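# Place bottles on ledges matching their cap colours

## Task

Put every bottle upright on the ledge along the wall whose coloured label strip is the same colour as that bottle's cap, so that the bottle's entire base rests on that ledge.

## Robot and tools

Robot: two seven-joint arms, left_arm and right_arm, each with a two-finger parallel gripper. Both arms face +x. left_arm sits on the +y side; these names do not correspond to image left or right.

Frame: one scene frame for everything. Its origin is on the plane z = 0, below the midpoint between the two arm bases, and the bases are 0.70 m above it. +x points forward, +z points up. Positions are in metres. Orientations are quaternions written w first (qw, qx, qy, qz). A gripper's fingers point along its own +z axis and close along its own y axis. end_effector_position is the point between the pads when the fingers are closed, a little under 1 cm behind the tips. As the fingers close, the tips move about 17 mm further along +z, mostly while the pads are still more than 70 mm apart. Reported poses can be off by a few centimetres, more at long reach.

Row layout, shared by all motion tools: one flat list of 16 numbers. The first 8 are left_arm: x, y, z, qw, qx, qy, qz, opening. The last 8 are the same for right_arm. Every row needs all 16 numbers, even when only one arm moves. x, y, z and the quaternion are an absolute target for that gripper in the scene frame, not an offset. opening runs from -1 (closed) to +1 (fully open, 0.145 m). Going from open to closed takes at least about 0.5 s.

To keep an arm still, resend in every call the exact pose it reported in the last result before it began to stay, together with its intended opening. Resend an unchanged quaternion to hold orientation; do not copy the reported quaternion, which may have drifted. An opening of 0 is a real command, so resend the present opening to leave a gripper as it is.

execute_actions(actions, cameras): actions is a list of actions. Each action is a list of up to 15 rows, and each row lasts one control step of 1/30 s. If an action has fewer than 15 rows, its last row is held for the remaining steps, so one action is 0.5 s. An action is refused for both arms if any target lies more than 0.6 m from that gripper's current position along any of the gripper's own axes. If the first action fails this check against the last reported state, or any action is malformed, the whole call is refused. An empty actions list just returns state and images. cameras takes camera names: omitted, null or ["all"] gives all, [] gives none, and an unknown name invalidates the call.

move(target, speed, blend, opening_speed, blocking, cameras): drives each gripper in a straight line from its Hand target to the target row. target is one 16-number row or a list of up to 15 rows, and the list shares a 10 s cap. It has no 0.6 m limit. speed is in m/s, 0.002 to 0.5, default 0.25; rotation is capped at twice that in rad/s. Give one number, or one per target. blend is a corner-rounding distance in m for lists; 0 stops at each point. opening_speed is a rate per second on the -1 to +1 scale, minimum 0.2. The first row's openings are sent at the start. Openings in later rows are applied on arrival, after all motion stops. blocking=false returns after about 0.5 s while the move continues, and a new move replaces it. Paths do not avoid obstacles or the other arm, and the gripper can lag, stray or overshoot the speed, most when the arm is stretched out. The result adds a move: line. done means at rest within 3 mm and 2 degrees. off_target, moving, held and fault also appear, with limits such as paced (pose clipped) or held (steps withheld). Neither done nor off_target says anything about contact.

wait(seconds, cameras): 0 to 10 s, holding the last commands; a running move continues. stop(cameras): brakes the running move. zoom_image(camera, region): camera is cam_high or cam_low; region is [x0, y0, x1, y1] in image pixels, at most 504x504. read_manual(section): licence texts only. finished_scene(scene): ends the scene (1 or 2) permanently. The goal must already hold without the robot.

Controller: at every step the commanded pose is clipped to within 90 mm and 16 degrees of the measured pose, so one action may fall short. Hand target in the result shows where each arm was actually sent; continue from there. Tool commands lists the current finger commands. Large wrist turns can swing the elbow.

Results: poses, joint positions (the last value is the finger opening in m), grip_measured (opening on the command scale), joint velocities (within noise means at rest), and joint torques. Torques have an offset and noise, and torques 3 and 4 wrap at ±28 N m. Action calls also list step positions. Images come from cam_high and cam_low, each 896x504, with their calibration.

Gripping: command an opening clearly below grip_measured; the further below, the harder the squeeze, up to about 10 N per pad. Fast closes squeeze harder.

Avoid: dropping bottles, releasing while moving, knocking things over or out of the work area (this ends the scene), fast contacts, deep pushes past contact, and grippers or arms colliding; the clearance check does not guard the grippers against each other. Holding loads or keeping arms stretched heats motors. A MOTOR HOT line warns at 85 °C. At 100 °C an OVER-TEMPERATURE FAULT stops the arm for 30 to 60 s or more. Small tugs or pushes on objects may happen. The simulation keeps running while you think.

Each tool is called after ">>>" as a command line: name --argument value for each argument, lists and objects as JSON in quotes; but a table of rows of numbers goes row by row, as --pt "numbers of a row", without its own name.

## Session

>>> execute_actions --actions '[]'

Scene clock: 0.00 s.
left_arm: end_effector_position=(+0.3554, +0.1334, +0.3763) grip_measured=+1.00 end_effector_quat_wxyz=(-0.040, -0.585, +0.680, -0.440) | right_arm: end_effector_position=(+0.4020, -0.0846, +0.4120) grip_measured=+1.00 end_effector_quat_wxyz=(+0.172, +0.783, +0.024, +0.598)
Joint positions: left_arm=[0.476 0.652 -0.724 1.144 -0.177 -0.294 0.656 0.145] | right_arm=[0.249 -0.096 -0.415 1.14 -0.092 0.203 -0.635 0.145]
Joint velocities: within noise
Joint torques (N m): no reading
Motor temperatures (°C): left_arm=[23 20 24 22 21 24 21] | right_arm=[21 23 24 21 21 21 22]
Hand target: left_arm +0.3554, +0.1334, +0.3763; -0.040, -0.585, +0.680, -0.440 | right_arm +0.4020, -0.0846, +0.4120; +0.172, +0.783, +0.024, +0.598
Tool commands: left_gripper/opening=+1.0 right_gripper/opening=+1.0

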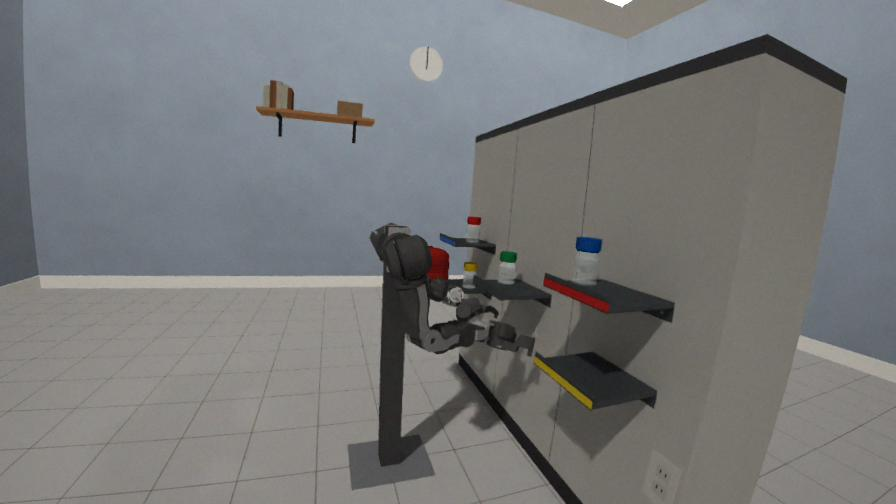

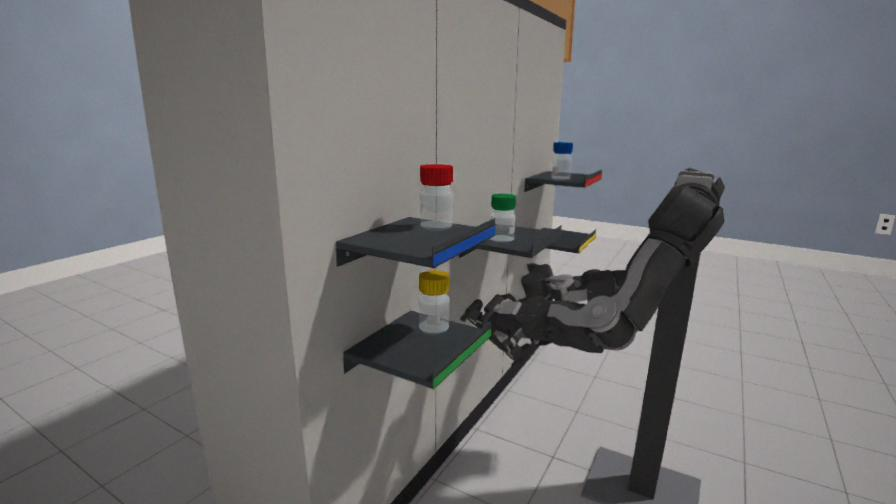

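>>> zoom_image --camera "cam_high" --region '[400, 200, 680, 420]'

>>> zoom_image --camera "cam_low" --region '[320, 130, 620, 400]'

Scaled by 1.800 from the camera's 896x504 image, which has a finer 1280x720 frame.

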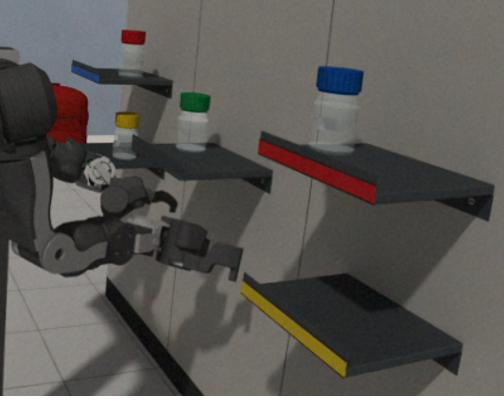

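Scaled by 1.680 from the camera's 896x504 image, which has a finer 1280x720 frame.

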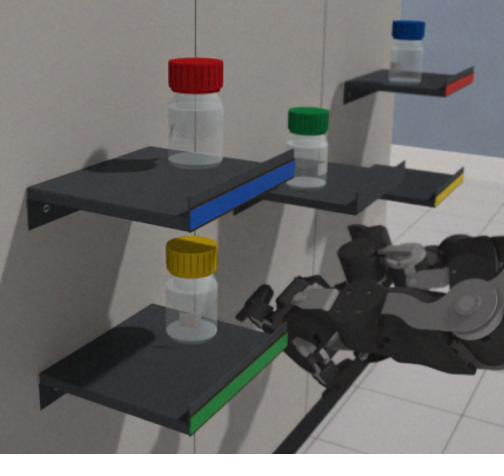

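>>> move --target '[0.25,0.328,0.52,0,-0.7071,0,-0.7071,0.6,0.25,-0.25,0.55,0,0.7071,0,0.7071,0.6]'

Scene clock: 133.70 s.
left_arm: end_effector_position=(+0.2500, +0.3275, +0.5192) grip_measured=+0.60 end_effector_quat_wxyz=(+0.001, +0.708, -0.003, +0.706) | right_arm: end_effector_position=(+0.2499, -0.2510, +0.5481) grip_measured=+0.60 end_effector_quat_wxyz=(+0.002, +0.710, -0.002, +0.705)
Joint positions: left_arm=[-0.428 0.232 0.749 1.843 0.448 0.083 0.624 0.119] | right_arm=[-0.764 0.575 0.326 2.208 0.638 -0.059 -0.115 0.119]
Joint velocities: within noise
Joint torques (N m): left_arm=[1.38 2.94 1.32 5.6 0.49 -0.39 -0.06] | right_arm=[0.09 3.23 2.55 4.01 0.11 -0.61 0.18]
Motor temperatures (°C): left_arm=[27 21 26 23 22 24 22] | right_arm=[23 23 24 23 21 21 21]
Hand target: left_arm +0.2500, +0.3281, +0.5200; +0.000, +0.707, +0.000, +0.707 | right_arm +0.2500, -0.2500, +0.5500; +0.000, +0.707, +0.000, +0.707
Off the commanded pose: left_arm 0.001 m, 0 deg | right_arm 0.002 m, 1 deg.
move: done

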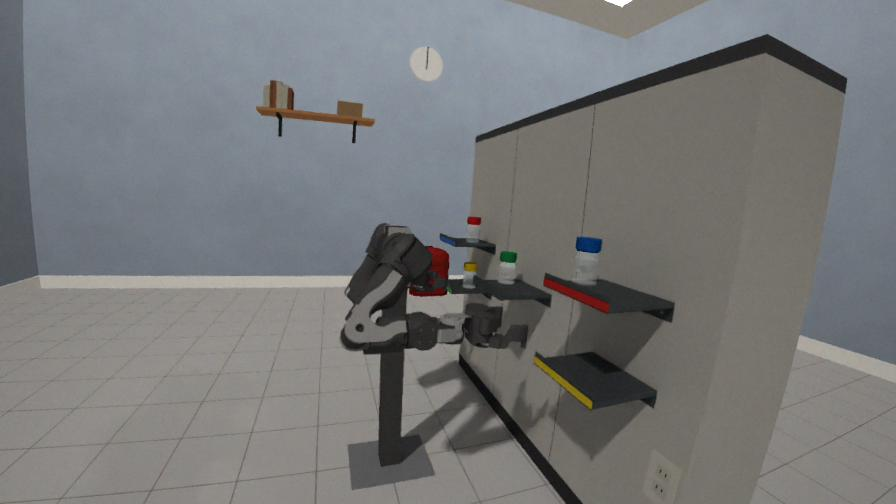

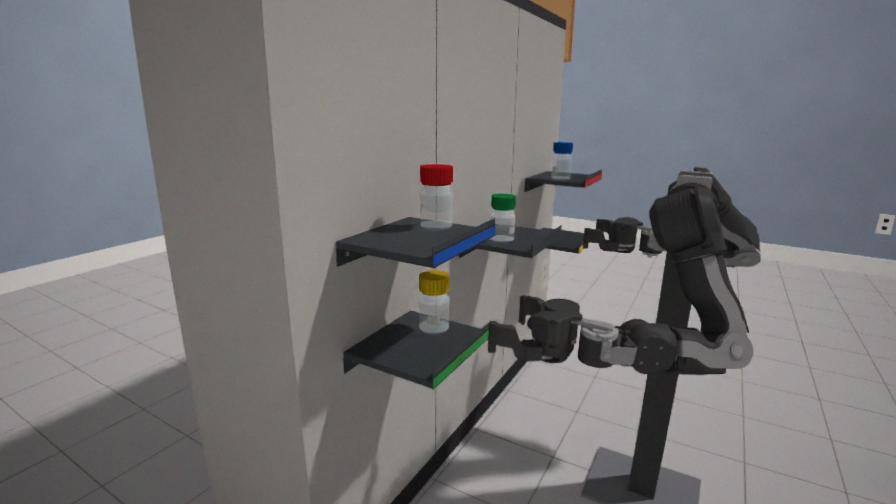

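>>> zoom_image --camera "cam_low" --region '[460, 200, 660, 380]'

>>> zoom_image --camera "cam_high" --region '[420, 220, 570, 380]'

Scaled by 2.520 from the camera's 896x504 image, which has a finer 1280x720 frame.

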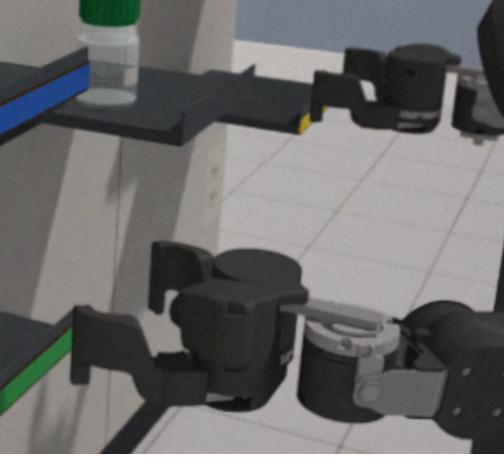

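Scaled by 3.150 from the camera's 896x504 image, which has a finer 1280x720 frame.

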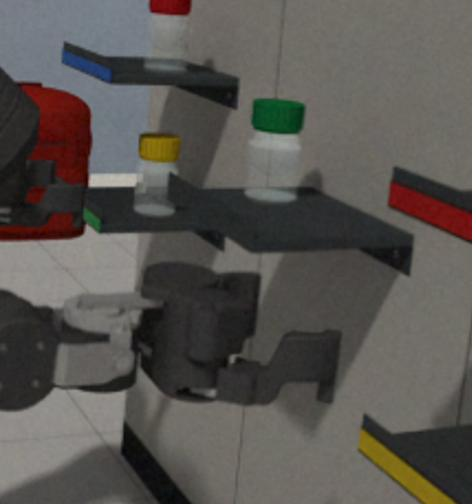

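>>> move --pt "0.28 0.323 0.53 0 0.7071 0 0.7071 0.6 0.25 -0.25 0.55 0 0.7071 0 0.7071 0.6" --pt "0.412 0.323 0.53 0 0.7071 0 0.7071 0.6 0.25 -0.25 0.55 0 0.7071 0 0.7071 0.6" --pt "0.412 0.323 0.53 0 0.7071 0 0.7071 -0.5 0.25 -0.25 0.55 0 0.7071 0 0.7071 0.6" --speed 0.15 --opening_speed 1.5

>>> zoom_image --camera "cam_low" --region '[380, 220, 560, 400]'

Scene clock: 168.00 s.
left_arm: end_effector_position=(+0.4124, +0.3238, +0.5328) grip_measured=-0.50 end_effector_quat_wxyz=(-0.003, +0.705, +0.001, +0.709) | right_arm: end_effector_position=(+0.2499, -0.2510, +0.5481) grip_measured=+0.60 end_effector_quat_wxyz=(+0.002, +0.710, -0.002, +0.705)
Joint positions: left_arm=[0.279 0.356 0.39 1.328 0.209 0.149 0.445 0.038] | right_arm=[-0.764 0.575 0.326 2.208 0.638 -0.059 -0.115 0.119]
Joint velocities: within noise
Joint torques (N m): left_arm=[6.24 4.26 0.14 4.34 0.41 -0.59 0.23] | right_arm=[-0.01 3.49 2.55 3.99 0.09 -0.57 0.19]
Motor temperatures (°C): left_arm=[25 21 25 24 22 24 21] | right_arm=[21 23 24 23 21 21 21]
Hand target: left_arm +0.4120, +0.3230, +0.5301; +0.000, +0.707, +0.000, +0.707 | right_arm +0.2500, -0.2499, +0.5500; +0.000, +0.707, +0.000, +0.707
Off the commanded pose: left_arm 0.003 m, 0 deg | right_arm 0.002 m, 1 deg.
move: done

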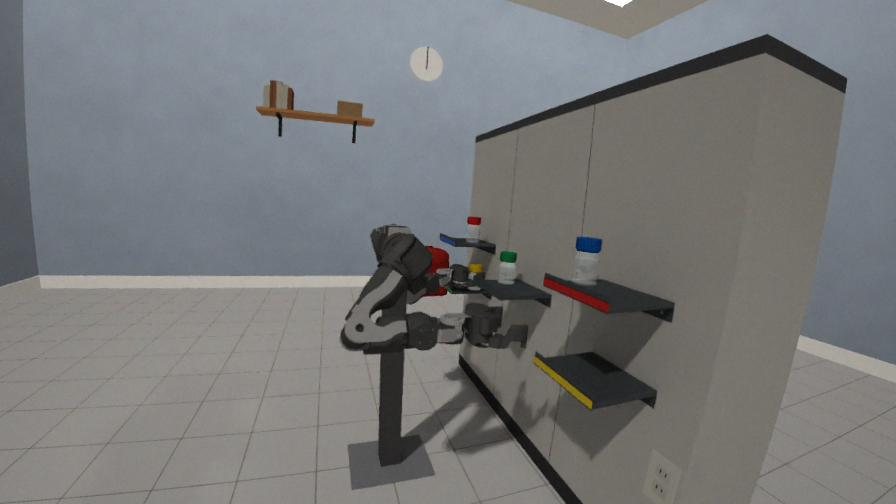

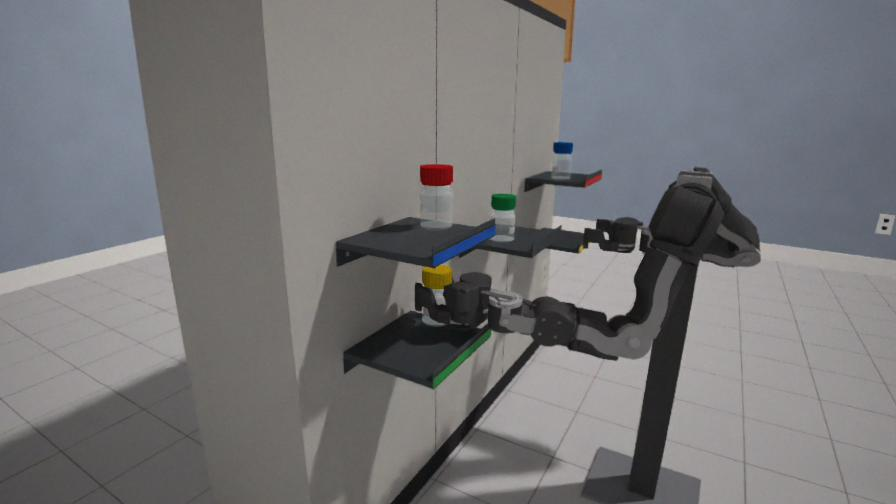

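Scaled by 2.800 from the camera's 896x504 image, which has a finer 1280x720 frame.

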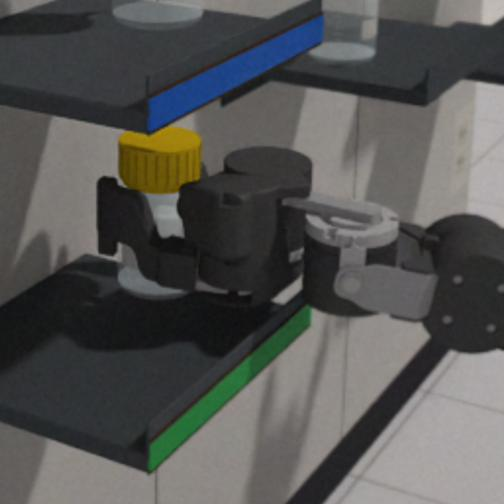

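>>> zoom_image --camera "cam_high" --region '[435, 235, 525, 310]'

>>> zoom_image --camera "cam_low" --region '[405, 255, 485, 335]'

Scaled by 5.600 from the camera's 896x504 image, which has a finer 1280x720 frame.

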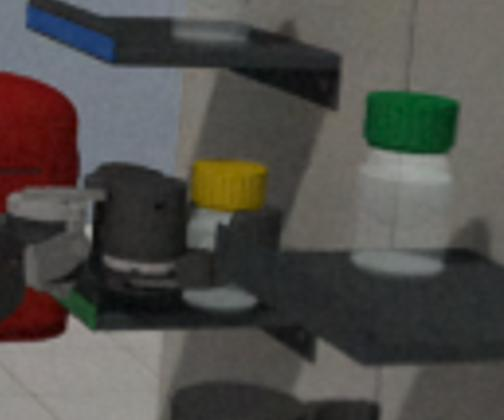

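Scaled by 6.300 from the camera's 896x504 image, which has a finer 1280x720 frame.

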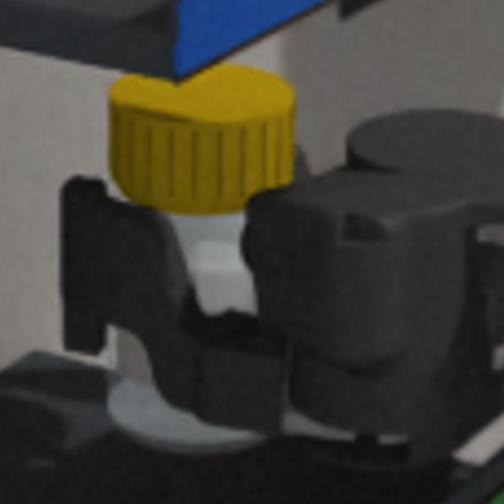

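>>> move --pt "0.412 0.323 0.53 0 0.7071 0 0.7071 0.4 0.25 -0.25 0.55 0 0.7071 0 0.7071 0.6" --pt "0.385 0.32 0.53 0 0.7071 0 0.7071 0.4 0.25 -0.25 0.55 0 0.7071 0 0.7071 0.6" --pt "0.385 0.32 0.53 0 0.7071 0 0.7071 -0.5 0.25 -0.25 0.55 0 0.7071 0 0.7071 0.6" --speed 0.15 --opening_speed 1.5

>>> zoom_image --camera "cam_low" --region '[405, 255, 505, 335]'

>>> zoom_image --camera "cam_high" --region '[435, 235, 525, 310]'

Scene clock: 212.83 s.
left_arm: end_effector_position=(+0.3856, +0.3213, +0.5322) grip_measured=-0.25 end_effector_quat_wxyz=(-0.002, +0.705, +0.000, +0.709) | right_arm: end_effector_position=(+0.2499, -0.2510, +0.5481) grip_measured=+0.60 end_effector_quat_wxyz=(+0.002, +0.710, -0.002, +0.705)
Joint positions: left_arm=[0.149 0.351 0.43 1.468 0.255 0.173 0.443 0.057] | right_arm=[-0.764 0.575 0.326 2.208 0.638 -0.059 -0.115 0.119]
Joint velocities: within noise
Joint torques (N m): left_arm=[4.79 3.73 0.29 5.68 0.37 -0.44 0.11] | right_arm=[0.12 3.49 2.58 4.04 0.1 -0.58 0.16]
Motor temperatures (°C): left_arm=[26 22 24 24 22 24 21] | right_arm=[21 23 24 23 20 21 21]
Hand target: left_arm +0.3850, +0.3200, +0.5300; +0.000, +0.707, +0.000, +0.707 | right_arm +0.2500, -0.2499, +0.5500; +0.000, +0.707, +0.000, +0.707
Off the commanded pose: left_arm 0.003 m, 0 deg | right_arm 0.002 m, 1 deg.
move: done

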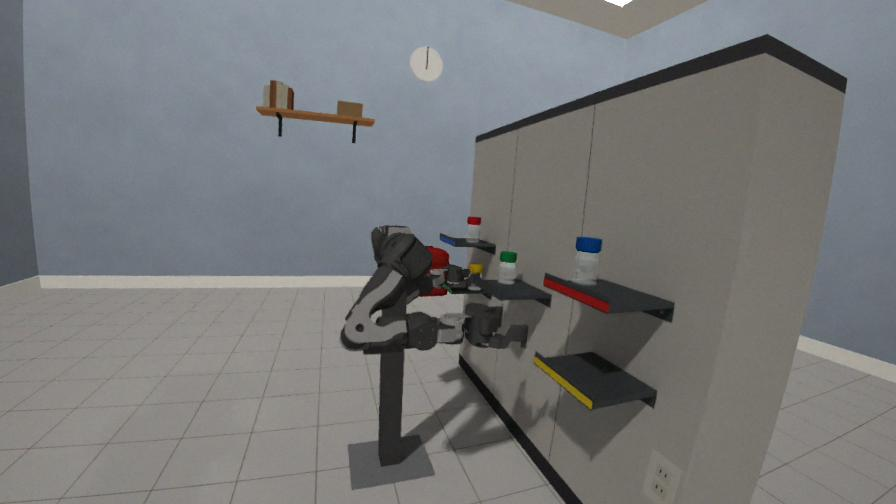

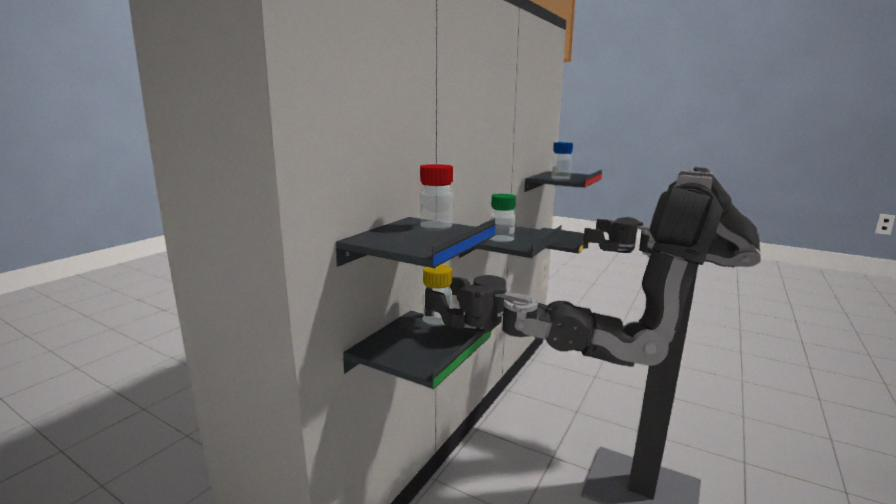

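Scaled by 5.040 from the camera's 896x504 image, which has a finer 1280x720 frame.

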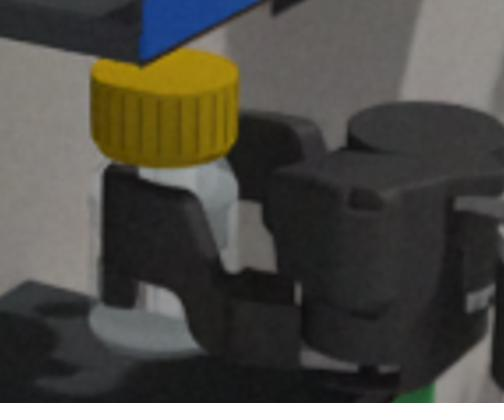

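Scaled by 5.600 from the camera's 896x504 image, which has a finer 1280x720 frame.

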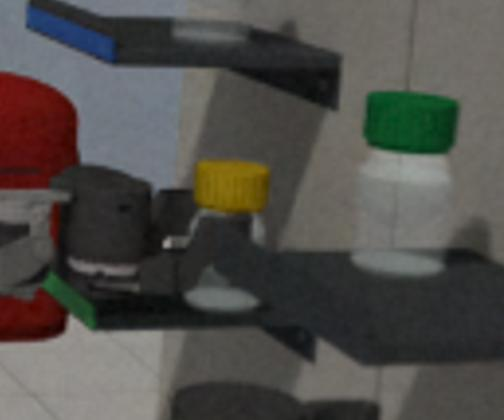

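>>> move --pt "0.385 0.321 0.533 0 0.7071 0 0.7071 -0.8 0.25 -0.25 0.55 0 0.7071 0 0.7071 0.6" --pt "0.385 0.321 0.567 0 0.7071 0 0.7071 -0.8 0.24 -0.3 0.6 0 0.7071 0 0.7071 0.6" --pt "0.215 0.3 0.58 0 0.7071 0 0.7071 -0.8 0.22 -0.34 0.735 0 0.7071 0 0.7071 0.6" --pt "0.22 -0.075 0.68 0 0.7071 0 0.7071 -0.8 0.22 -0.34 0.735 0 0.7071 0 0.7071 0.6" --pt "0.375 -0.075 0.68 0 0.7071 0 0.7071 -0.8 0.22 -0.34 0.735 0 0.7071 0 0.7071 0.6" --speed '[0.1,0.1,0.15,0.2,0.15]' --blend '[0,0.005,0.03,0.03,0]'

>>> zoom_image --camera "cam_high" --region '[435, 200, 635, 330]'

>>> zoom_image --camera "cam_low" --region '[445, 120, 645, 300]'

Scene clock: 244.37 s.
left_arm: end_effector_position=(+0.2144, +0.0498, +0.6534) grip_measured=-0.25 end_effector_quat_wxyz=(+0.050, +0.576, +0.013, +0.815) | right_arm: end_effector_position=(+0.2197, -0.3408, +0.7353) grip_measured=+0.60 end_effector_quat_wxyz=(+0.001, +0.706, -0.002, +0.708)
Joint positions: left_arm=[-0.646 -0.144 -0.702 2.436 -0.55 0.008 -0.275 0.057] | right_arm=[-0.967 0.841 1.568 2.197 1.499 0.595 0.12 0.119]
Joint velocities: within noise
Joint torques (N m): left_arm=[-0.46 -1.81 -3.22 3.51 0 -0.76 0.08] | right_arm=[0.07 4.21 2.82 0.35 0.11 -0.32 0.18]
Motor temperatures (°C): left_arm=[25 22 24 25 22 24 21] | right_arm=[21 23 24 22 20 21 21]
Hand target: left_arm +0.2137, +0.0473, +0.6536; +0.055, +0.575, +0.013, +0.816 | right_arm +0.2200, -0.3400, +0.7350; +0.000, +0.707, +0.000, +0.707
Off the commanded pose: left_arm 0.205 m, 20 deg | right_arm 0.001 m, 0 deg.
joint read past its limit (left arm) — joint 4 (elbow), upper limit, where the elbow is as bent as it goes.
joint read past its limit (right arm) — joint 3 (upper arm roll), upper limit.
joint sent to its limit (right arm) — joint 3 (upper arm roll), upper limit.
move: held (left_arm; a check stopped the path); path passed 3 of 5 targets; limits=paced,held
pose unreachable (left arm): on one or more control steps of this call, first in action 0 (counted from 0), this arm could not follow its commanded pose, so it was not sent that pose on those steps. It may still have moved: this result reports where it is.
cause: moving toward the commanded pose would bring two parts of the arm too close to each other (its base and another part of the arm, with joints 1 (shoulder pitch) to 7 (wrist yaw) between them).

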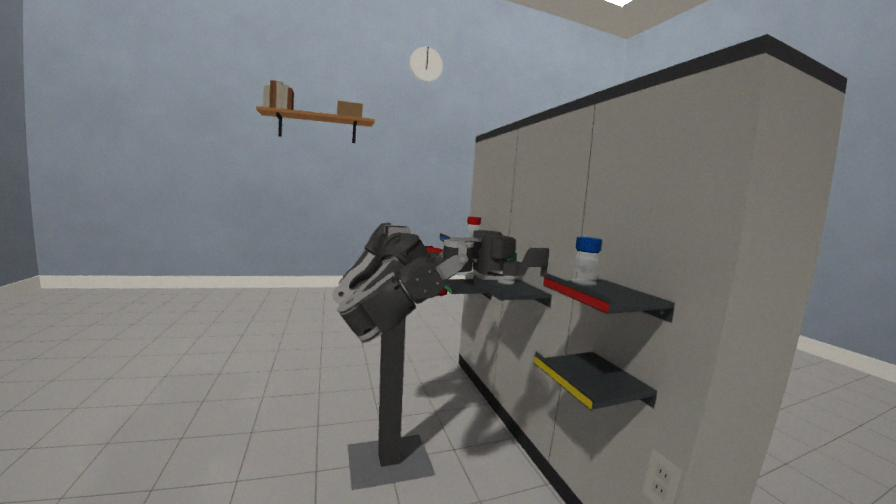

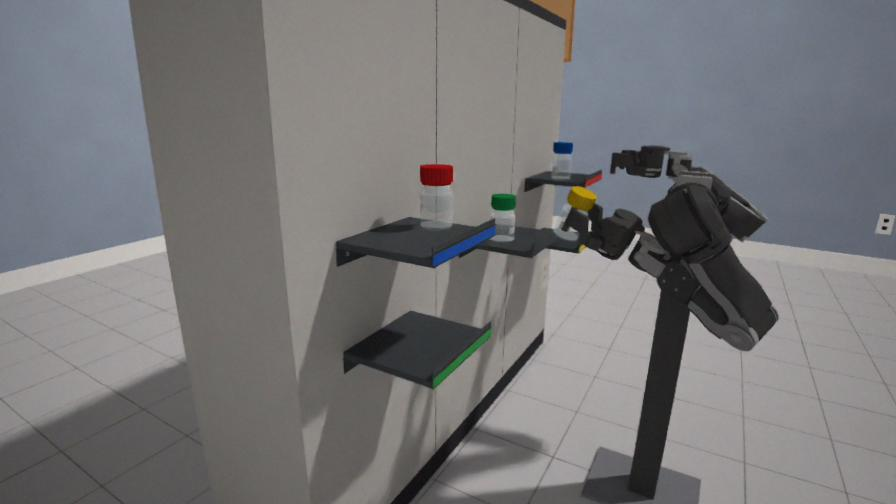

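Scaled by 2.520 from the camera's 896x504 image, which has a finer 1280x720 frame.

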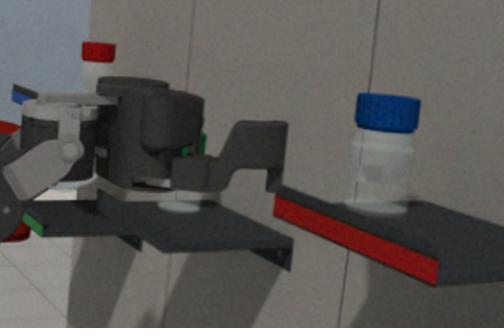

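Scaled by 2.520 from the camera's 896x504 image, which has a finer 1280x720 frame.

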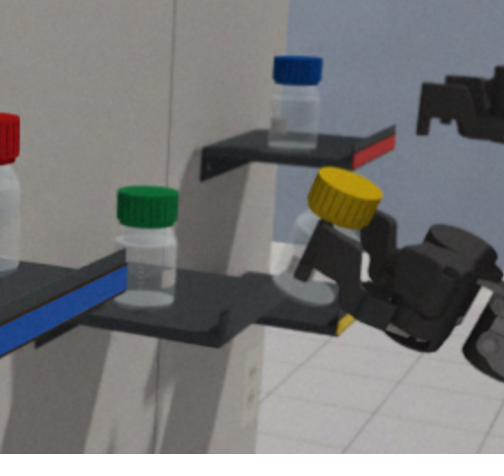

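>>> move --pt "0.26 0.06 0.7 0.1857 0.6823 -0.1857 0.6823 -0.8 0.24 -0.33 0.735 0 0.7071 0 0.7071 0.6" --pt "0.27 -0.0 0.7 0.2706 0.6533 -0.2706 0.6533 -0.8 0.24 -0.33 0.735 0 0.7071 0 0.7071 0.6" --pt "0.30 -0.07 0.7 0.2418 0.6645 -0.2418 0.6645 -0.8 0.24 -0.33 0.735 0 0.7071 0 0.7071 0.6" --pt "0.375 -0.08 0.69 0.153 0.690 -0.153 0.690 -0.8 0.24 -0.33 0.735 0 0.7071 0 0.7071 0.6" --speed 0.15 --blend '[0.01,0.02,0.02,0]'

>>> zoom_image --camera "cam_high" --region '[435, 200, 635, 330]'

>>> zoom_image --camera "cam_low" --region '[445, 120, 645, 300]'

Scene clock: 282.00 s.
left_arm: end_effector_position=(+0.3751, -0.0800, +0.6869) grip_measured=-0.25 end_effector_quat_wxyz=(+0.153, +0.694, -0.157, +0.686) | right_arm: end_effector_position=(+0.2393, -0.3304, +0.7354) grip_measured=+0.60 end_effector_quat_wxyz=(+0.001, +0.707, +0.001, +0.707)
Joint positions: left_arm=[0.899 0 -0.88 1.745 0.861 0.653 -0.81 0.057] | right_arm=[-0.942 0.931 1.495 2.207 1.521 0.568 0.004 0.119]
Joint velocities: within noise
Joint torques (N m): left_arm=[9.06 -2.6 1.91 3.17 -0.38 -0.76 -0.01] | right_arm=[0.2 4.42 2.04 0.64 0.18 -0.54 -0.17]
Motor temperatures (°C): left_arm=[24 22 24 24 22 25 21] | right_arm=[21 24 24 21 20 21 21]
Hand target: left_arm +0.3750, -0.0800, +0.6900; +0.153, +0.690, -0.153, +0.690 | right_arm +0.2400, -0.3301, +0.7350; +0.000, +0.707, +0.000, +0.707
Off the commanded pose: left_arm 0.003 m, 1 deg | right_arm 0.001 m, 0 deg.
move: done; limits=paced

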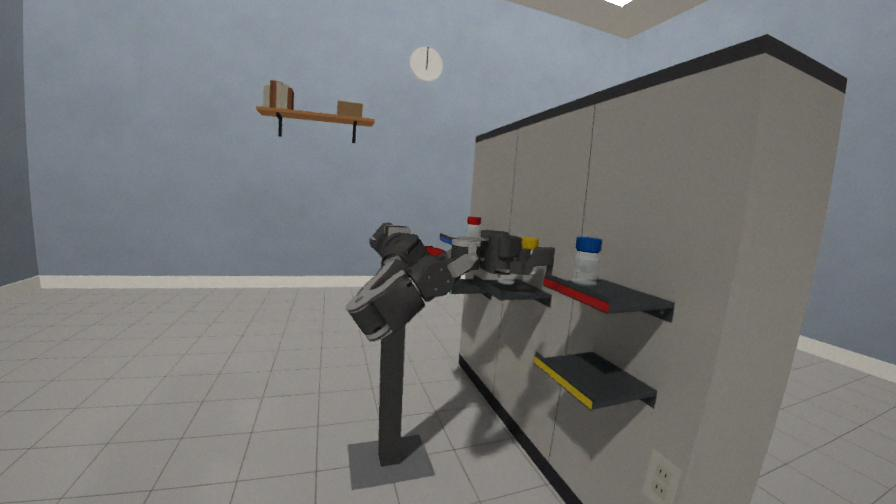

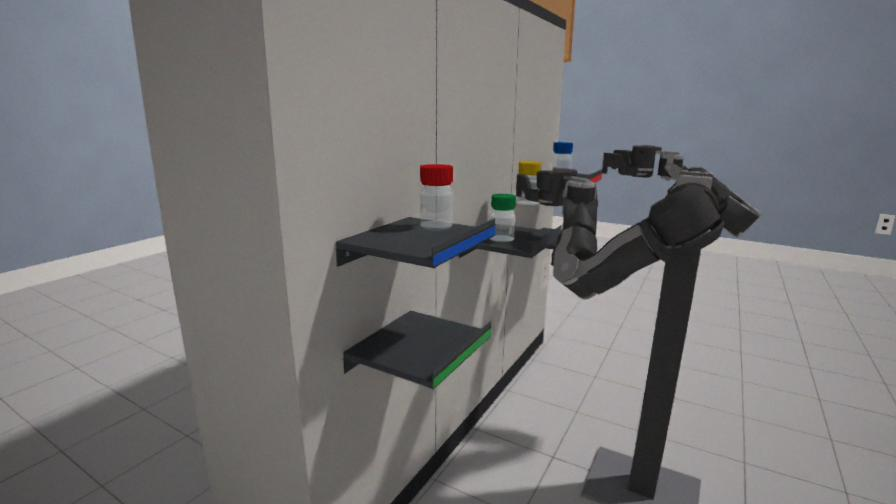

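Scaled by 2.520 from the camera's 896x504 image, which has a finer 1280x720 frame.

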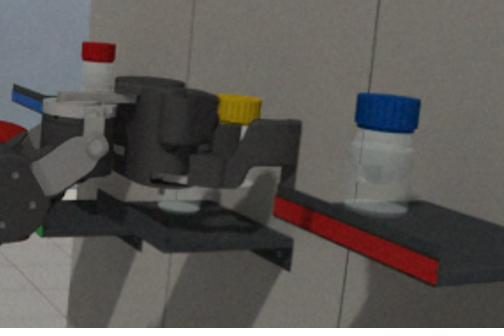

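Scaled by 2.520 from the camera's 896x504 image, which has a finer 1280x720 frame.

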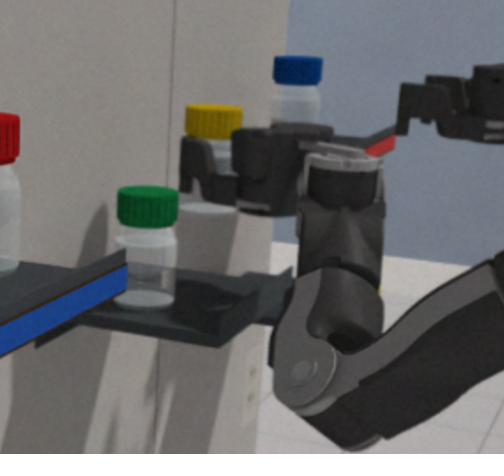

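>>> move --pt "0.375 -0.06 0.687 0.0923 0.701 -0.0923 0.701 -0.8 0.24 -0.33 0.735 0 0.7071 0 0.7071 0.6" --pt "0.375 -0.06 0.642 0.0923 0.701 -0.0923 0.701 -0.8 0.24 -0.33 0.735 0 0.7071 0 0.7071 0.6" --speed '[0.1,0.06]'

>>> zoom_image --camera "cam_high" --region '[475, 210, 575, 310]'

>>> zoom_image --camera "cam_low" --region '[475, 150, 595, 270]'

Scene clock: 312.70 s.
left_arm: end_effector_position=(+0.3749, -0.0597, +0.6407) grip_measured=-0.25 end_effector_quat_wxyz=(+0.092, +0.704, -0.092, +0.698) | right_arm: end_effector_position=(+0.2393, -0.3304, +0.7354) grip_measured=+0.60 end_effector_quat_wxyz=(+0.001, +0.707, +0.001, +0.707)
Joint positions: left_arm=[0.773 0.036 -0.988 1.737 0.755 0.501 -0.974 0.057] | right_arm=[-0.942 0.931 1.495 2.207 1.521 0.568 0.004 0.119]
Joint velocities: within noise
Joint torques (N m): left_arm=[8.37 -1.83 1.33 3.44 -0.46 -0.68 0.19] | right_arm=[0.3 4.34 2 0.75 0.18 -0.54 -0.17]
Motor temperatures (°C): left_arm=[28 22 24 23 22 25 21] | right_arm=[21 24 24 21 20 21 21]
Hand target: left_arm +0.3750, -0.0600, +0.6420; +0.092, +0.701, -0.092, +0.701 | right_arm +0.2400, -0.3301, +0.7350; +0.000, +0.707, +0.000, +0.707
Off the commanded pose: left_arm 0.001 m, 1 deg | right_arm 0.001 m, 0 deg.
move: done

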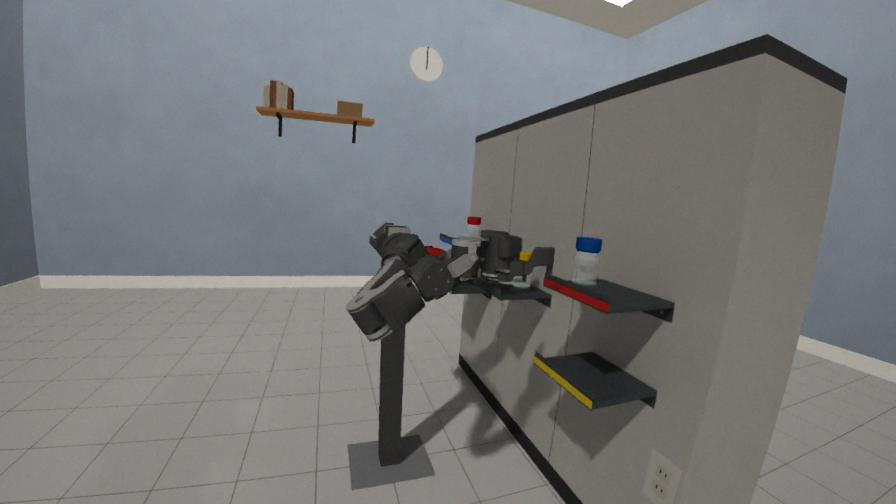

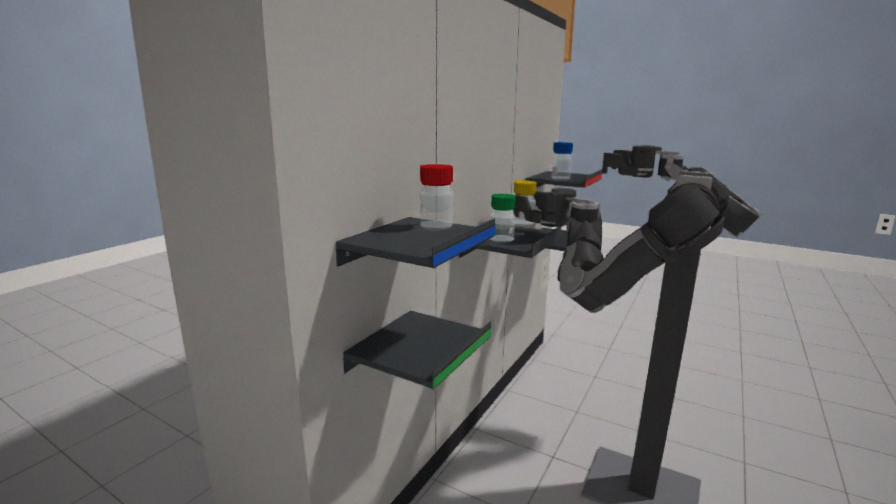

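Scaled by 5.040 from the camera's 896x504 image, which has a finer 1280x720 frame.

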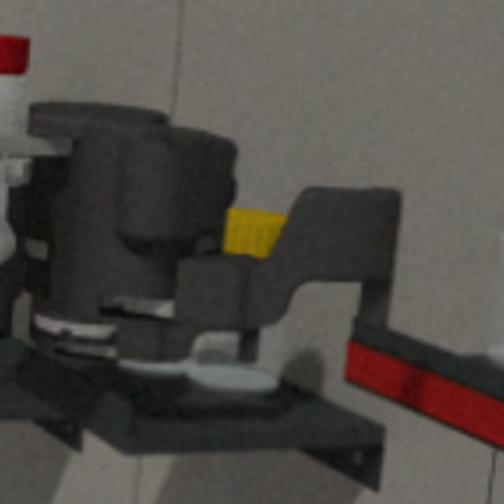

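Scaled by 4.200 from the camera's 896x504 image, which has a finer 1280x720 frame.

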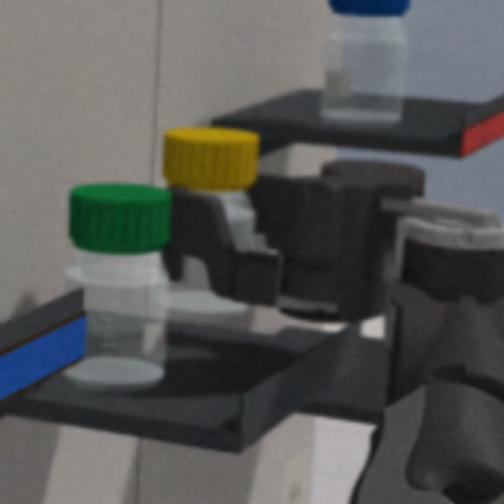

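>>> move --target '[0.375,-0.06,0.626,0.0923,0.701,-0.0923,0.701,-0.8,0.24,-0.33,0.735,0,0.7071,0,0.7071,0.6]' --speed 0.03

>>> zoom_image --camera "cam_high" --region '[475, 210, 575, 310]'

>>> zoom_image --camera "cam_low" --region '[475, 150, 595, 270]'

Scene clock: 320.60 s.
left_arm: end_effector_position=(+0.3747, -0.0600, +0.6259) grip_measured=-0.25 end_effector_quat_wxyz=(+0.092, +0.703, -0.092, +0.699) | right_arm: end_effector_position=(+0.2393, -0.3304, +0.7354) grip_measured=+0.60 end_effector_quat_wxyz=(+0.001, +0.707, +0.001, +0.707)
Joint positions: left_arm=[0.757 0.062 -1.031 1.716 0.744 0.432 -0.968 0.057] | right_arm=[-0.942 0.931 1.495 2.207 1.522 0.568 0.004 0.119]
Joint velocities: within noise
Joint torques (N m): left_arm=[7.9 -1.67 1.42 3.37 -0.45 -0.67 0.19] | right_arm=[0.33 4.39 2.03 0.66 0.2 -0.56 -0.17]
Motor temperatures (°C): left_arm=[28 22 24 23 22 25 21] | right_arm=[21 24 23 21 20 21 21]
Hand target: left_arm +0.3749, -0.0601, +0.6261; +0.092, +0.701, -0.092, +0.701 | right_arm +0.2400, -0.3300, +0.7350; +0.000, +0.707, +0.000, +0.707
Off the commanded pose: left_arm 0.000 m, 0 deg | right_arm 0.001 m, 0 deg.
move: done

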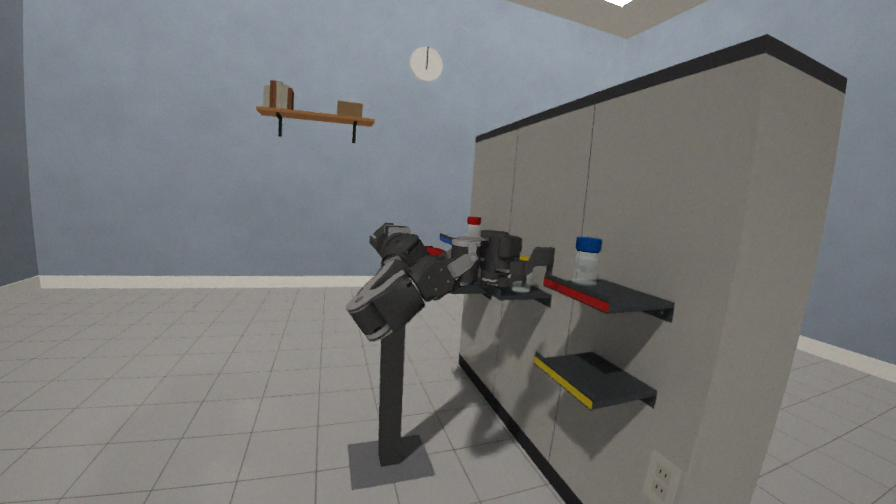

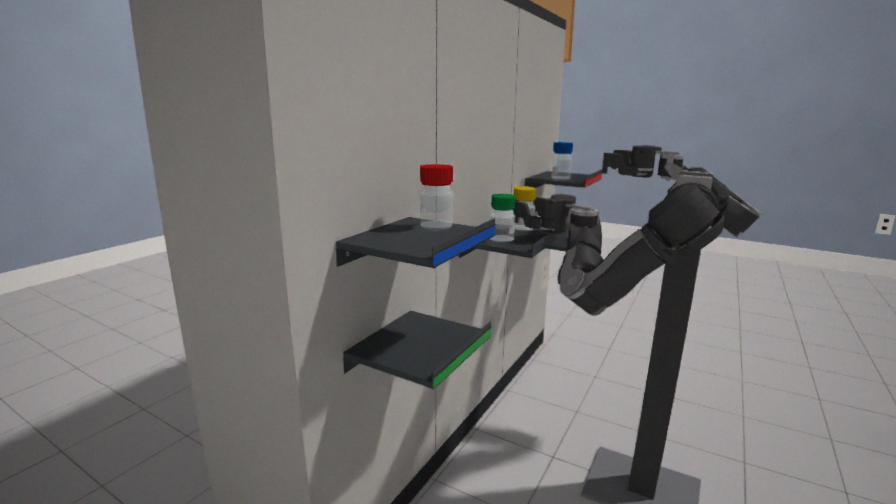

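Scaled by 5.040 from the camera's 896x504 image, which has a finer 1280x720 frame.

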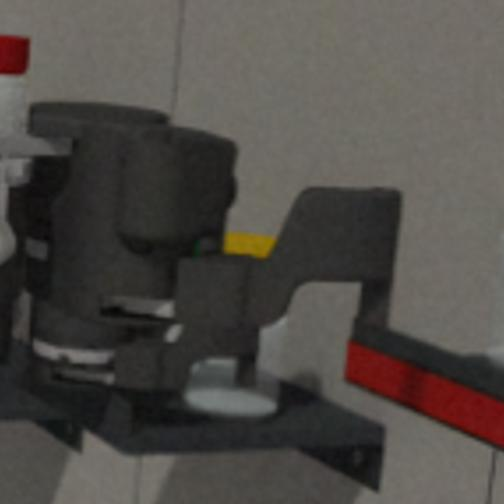

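Scaled by 4.200 from the camera's 896x504 image, which has a finer 1280x720 frame.

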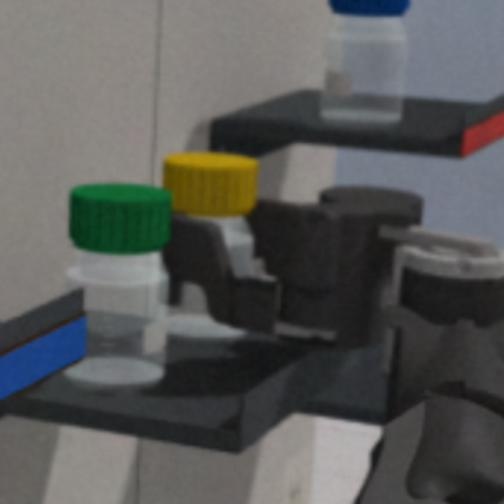

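>>> move --target '[0.375,-0.06,0.612,0.0923,0.701,-0.0923,0.701,-0.8,0.24,-0.33,0.735,0,0.7071,0,0.7071,0.6]' --speed 0.02

>>> zoom_image --camera "cam_low" --region '[475, 150, 595, 270]'

Scene clock: 328.90 s.
left_arm: end_effector_position=(+0.3739, -0.0596, +0.6271) grip_measured=-0.25 end_effector_quat_wxyz=(+0.093, +0.685, -0.088, +0.717) | right_arm: end_effector_position=(+0.2393, -0.3304, +0.7354) grip_measured=+0.60 end_effector_quat_wxyz=(+0.001, +0.707, +0.001, +0.707)
Joint positions: left_arm=[0.738 0.067 -1.042 1.708 0.68 0.379 -0.948 0.057] | right_arm=[-0.942 0.931 1.495 2.207 1.522 0.568 0.004 0.119]
Joint velocities: within noise
Joint torques (N m): left_arm=[3.47 -0.94 1.06 0.8 0.36 -0.37 0.28] | right_arm=[0.33 4.21 1.94 0.64 0.18 -0.55 -0.17]
Motor temperatures (°C): left_arm=[28 22 24 23 22 25 21] | right_arm=[21 24 23 20 20 21 21]
Hand target: left_arm +0.3746, -0.0599, +0.6121; +0.092, +0.701, -0.092, +0.701 | right_arm +0.2400, -0.3300, +0.7350; +0.000, +0.707, +0.000, +0.707
Off the commanded pose: left_arm 0.015 m, 3 deg | right_arm 0.001 m, 0 deg.
move: off_target (left_arm)

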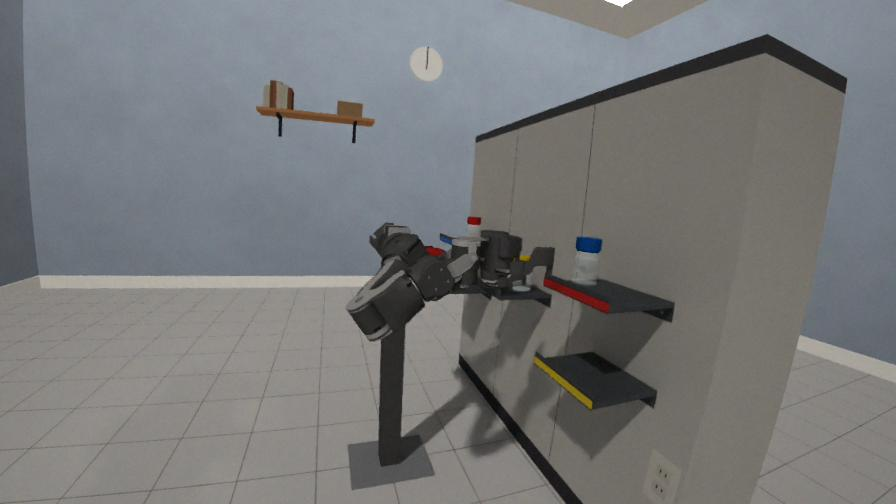

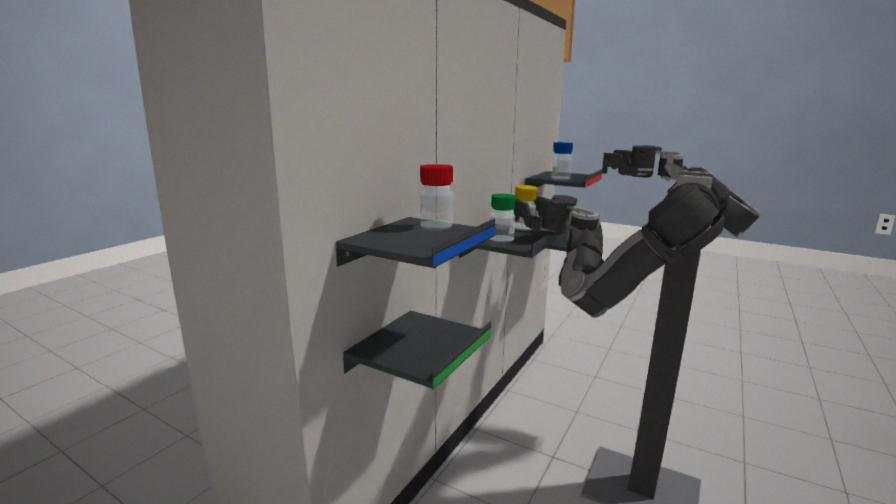

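Scaled by 4.200 from the camera's 896x504 image, which has a finer 1280x720 frame.

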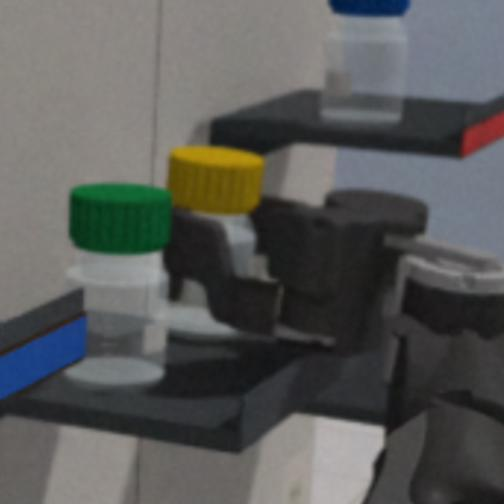

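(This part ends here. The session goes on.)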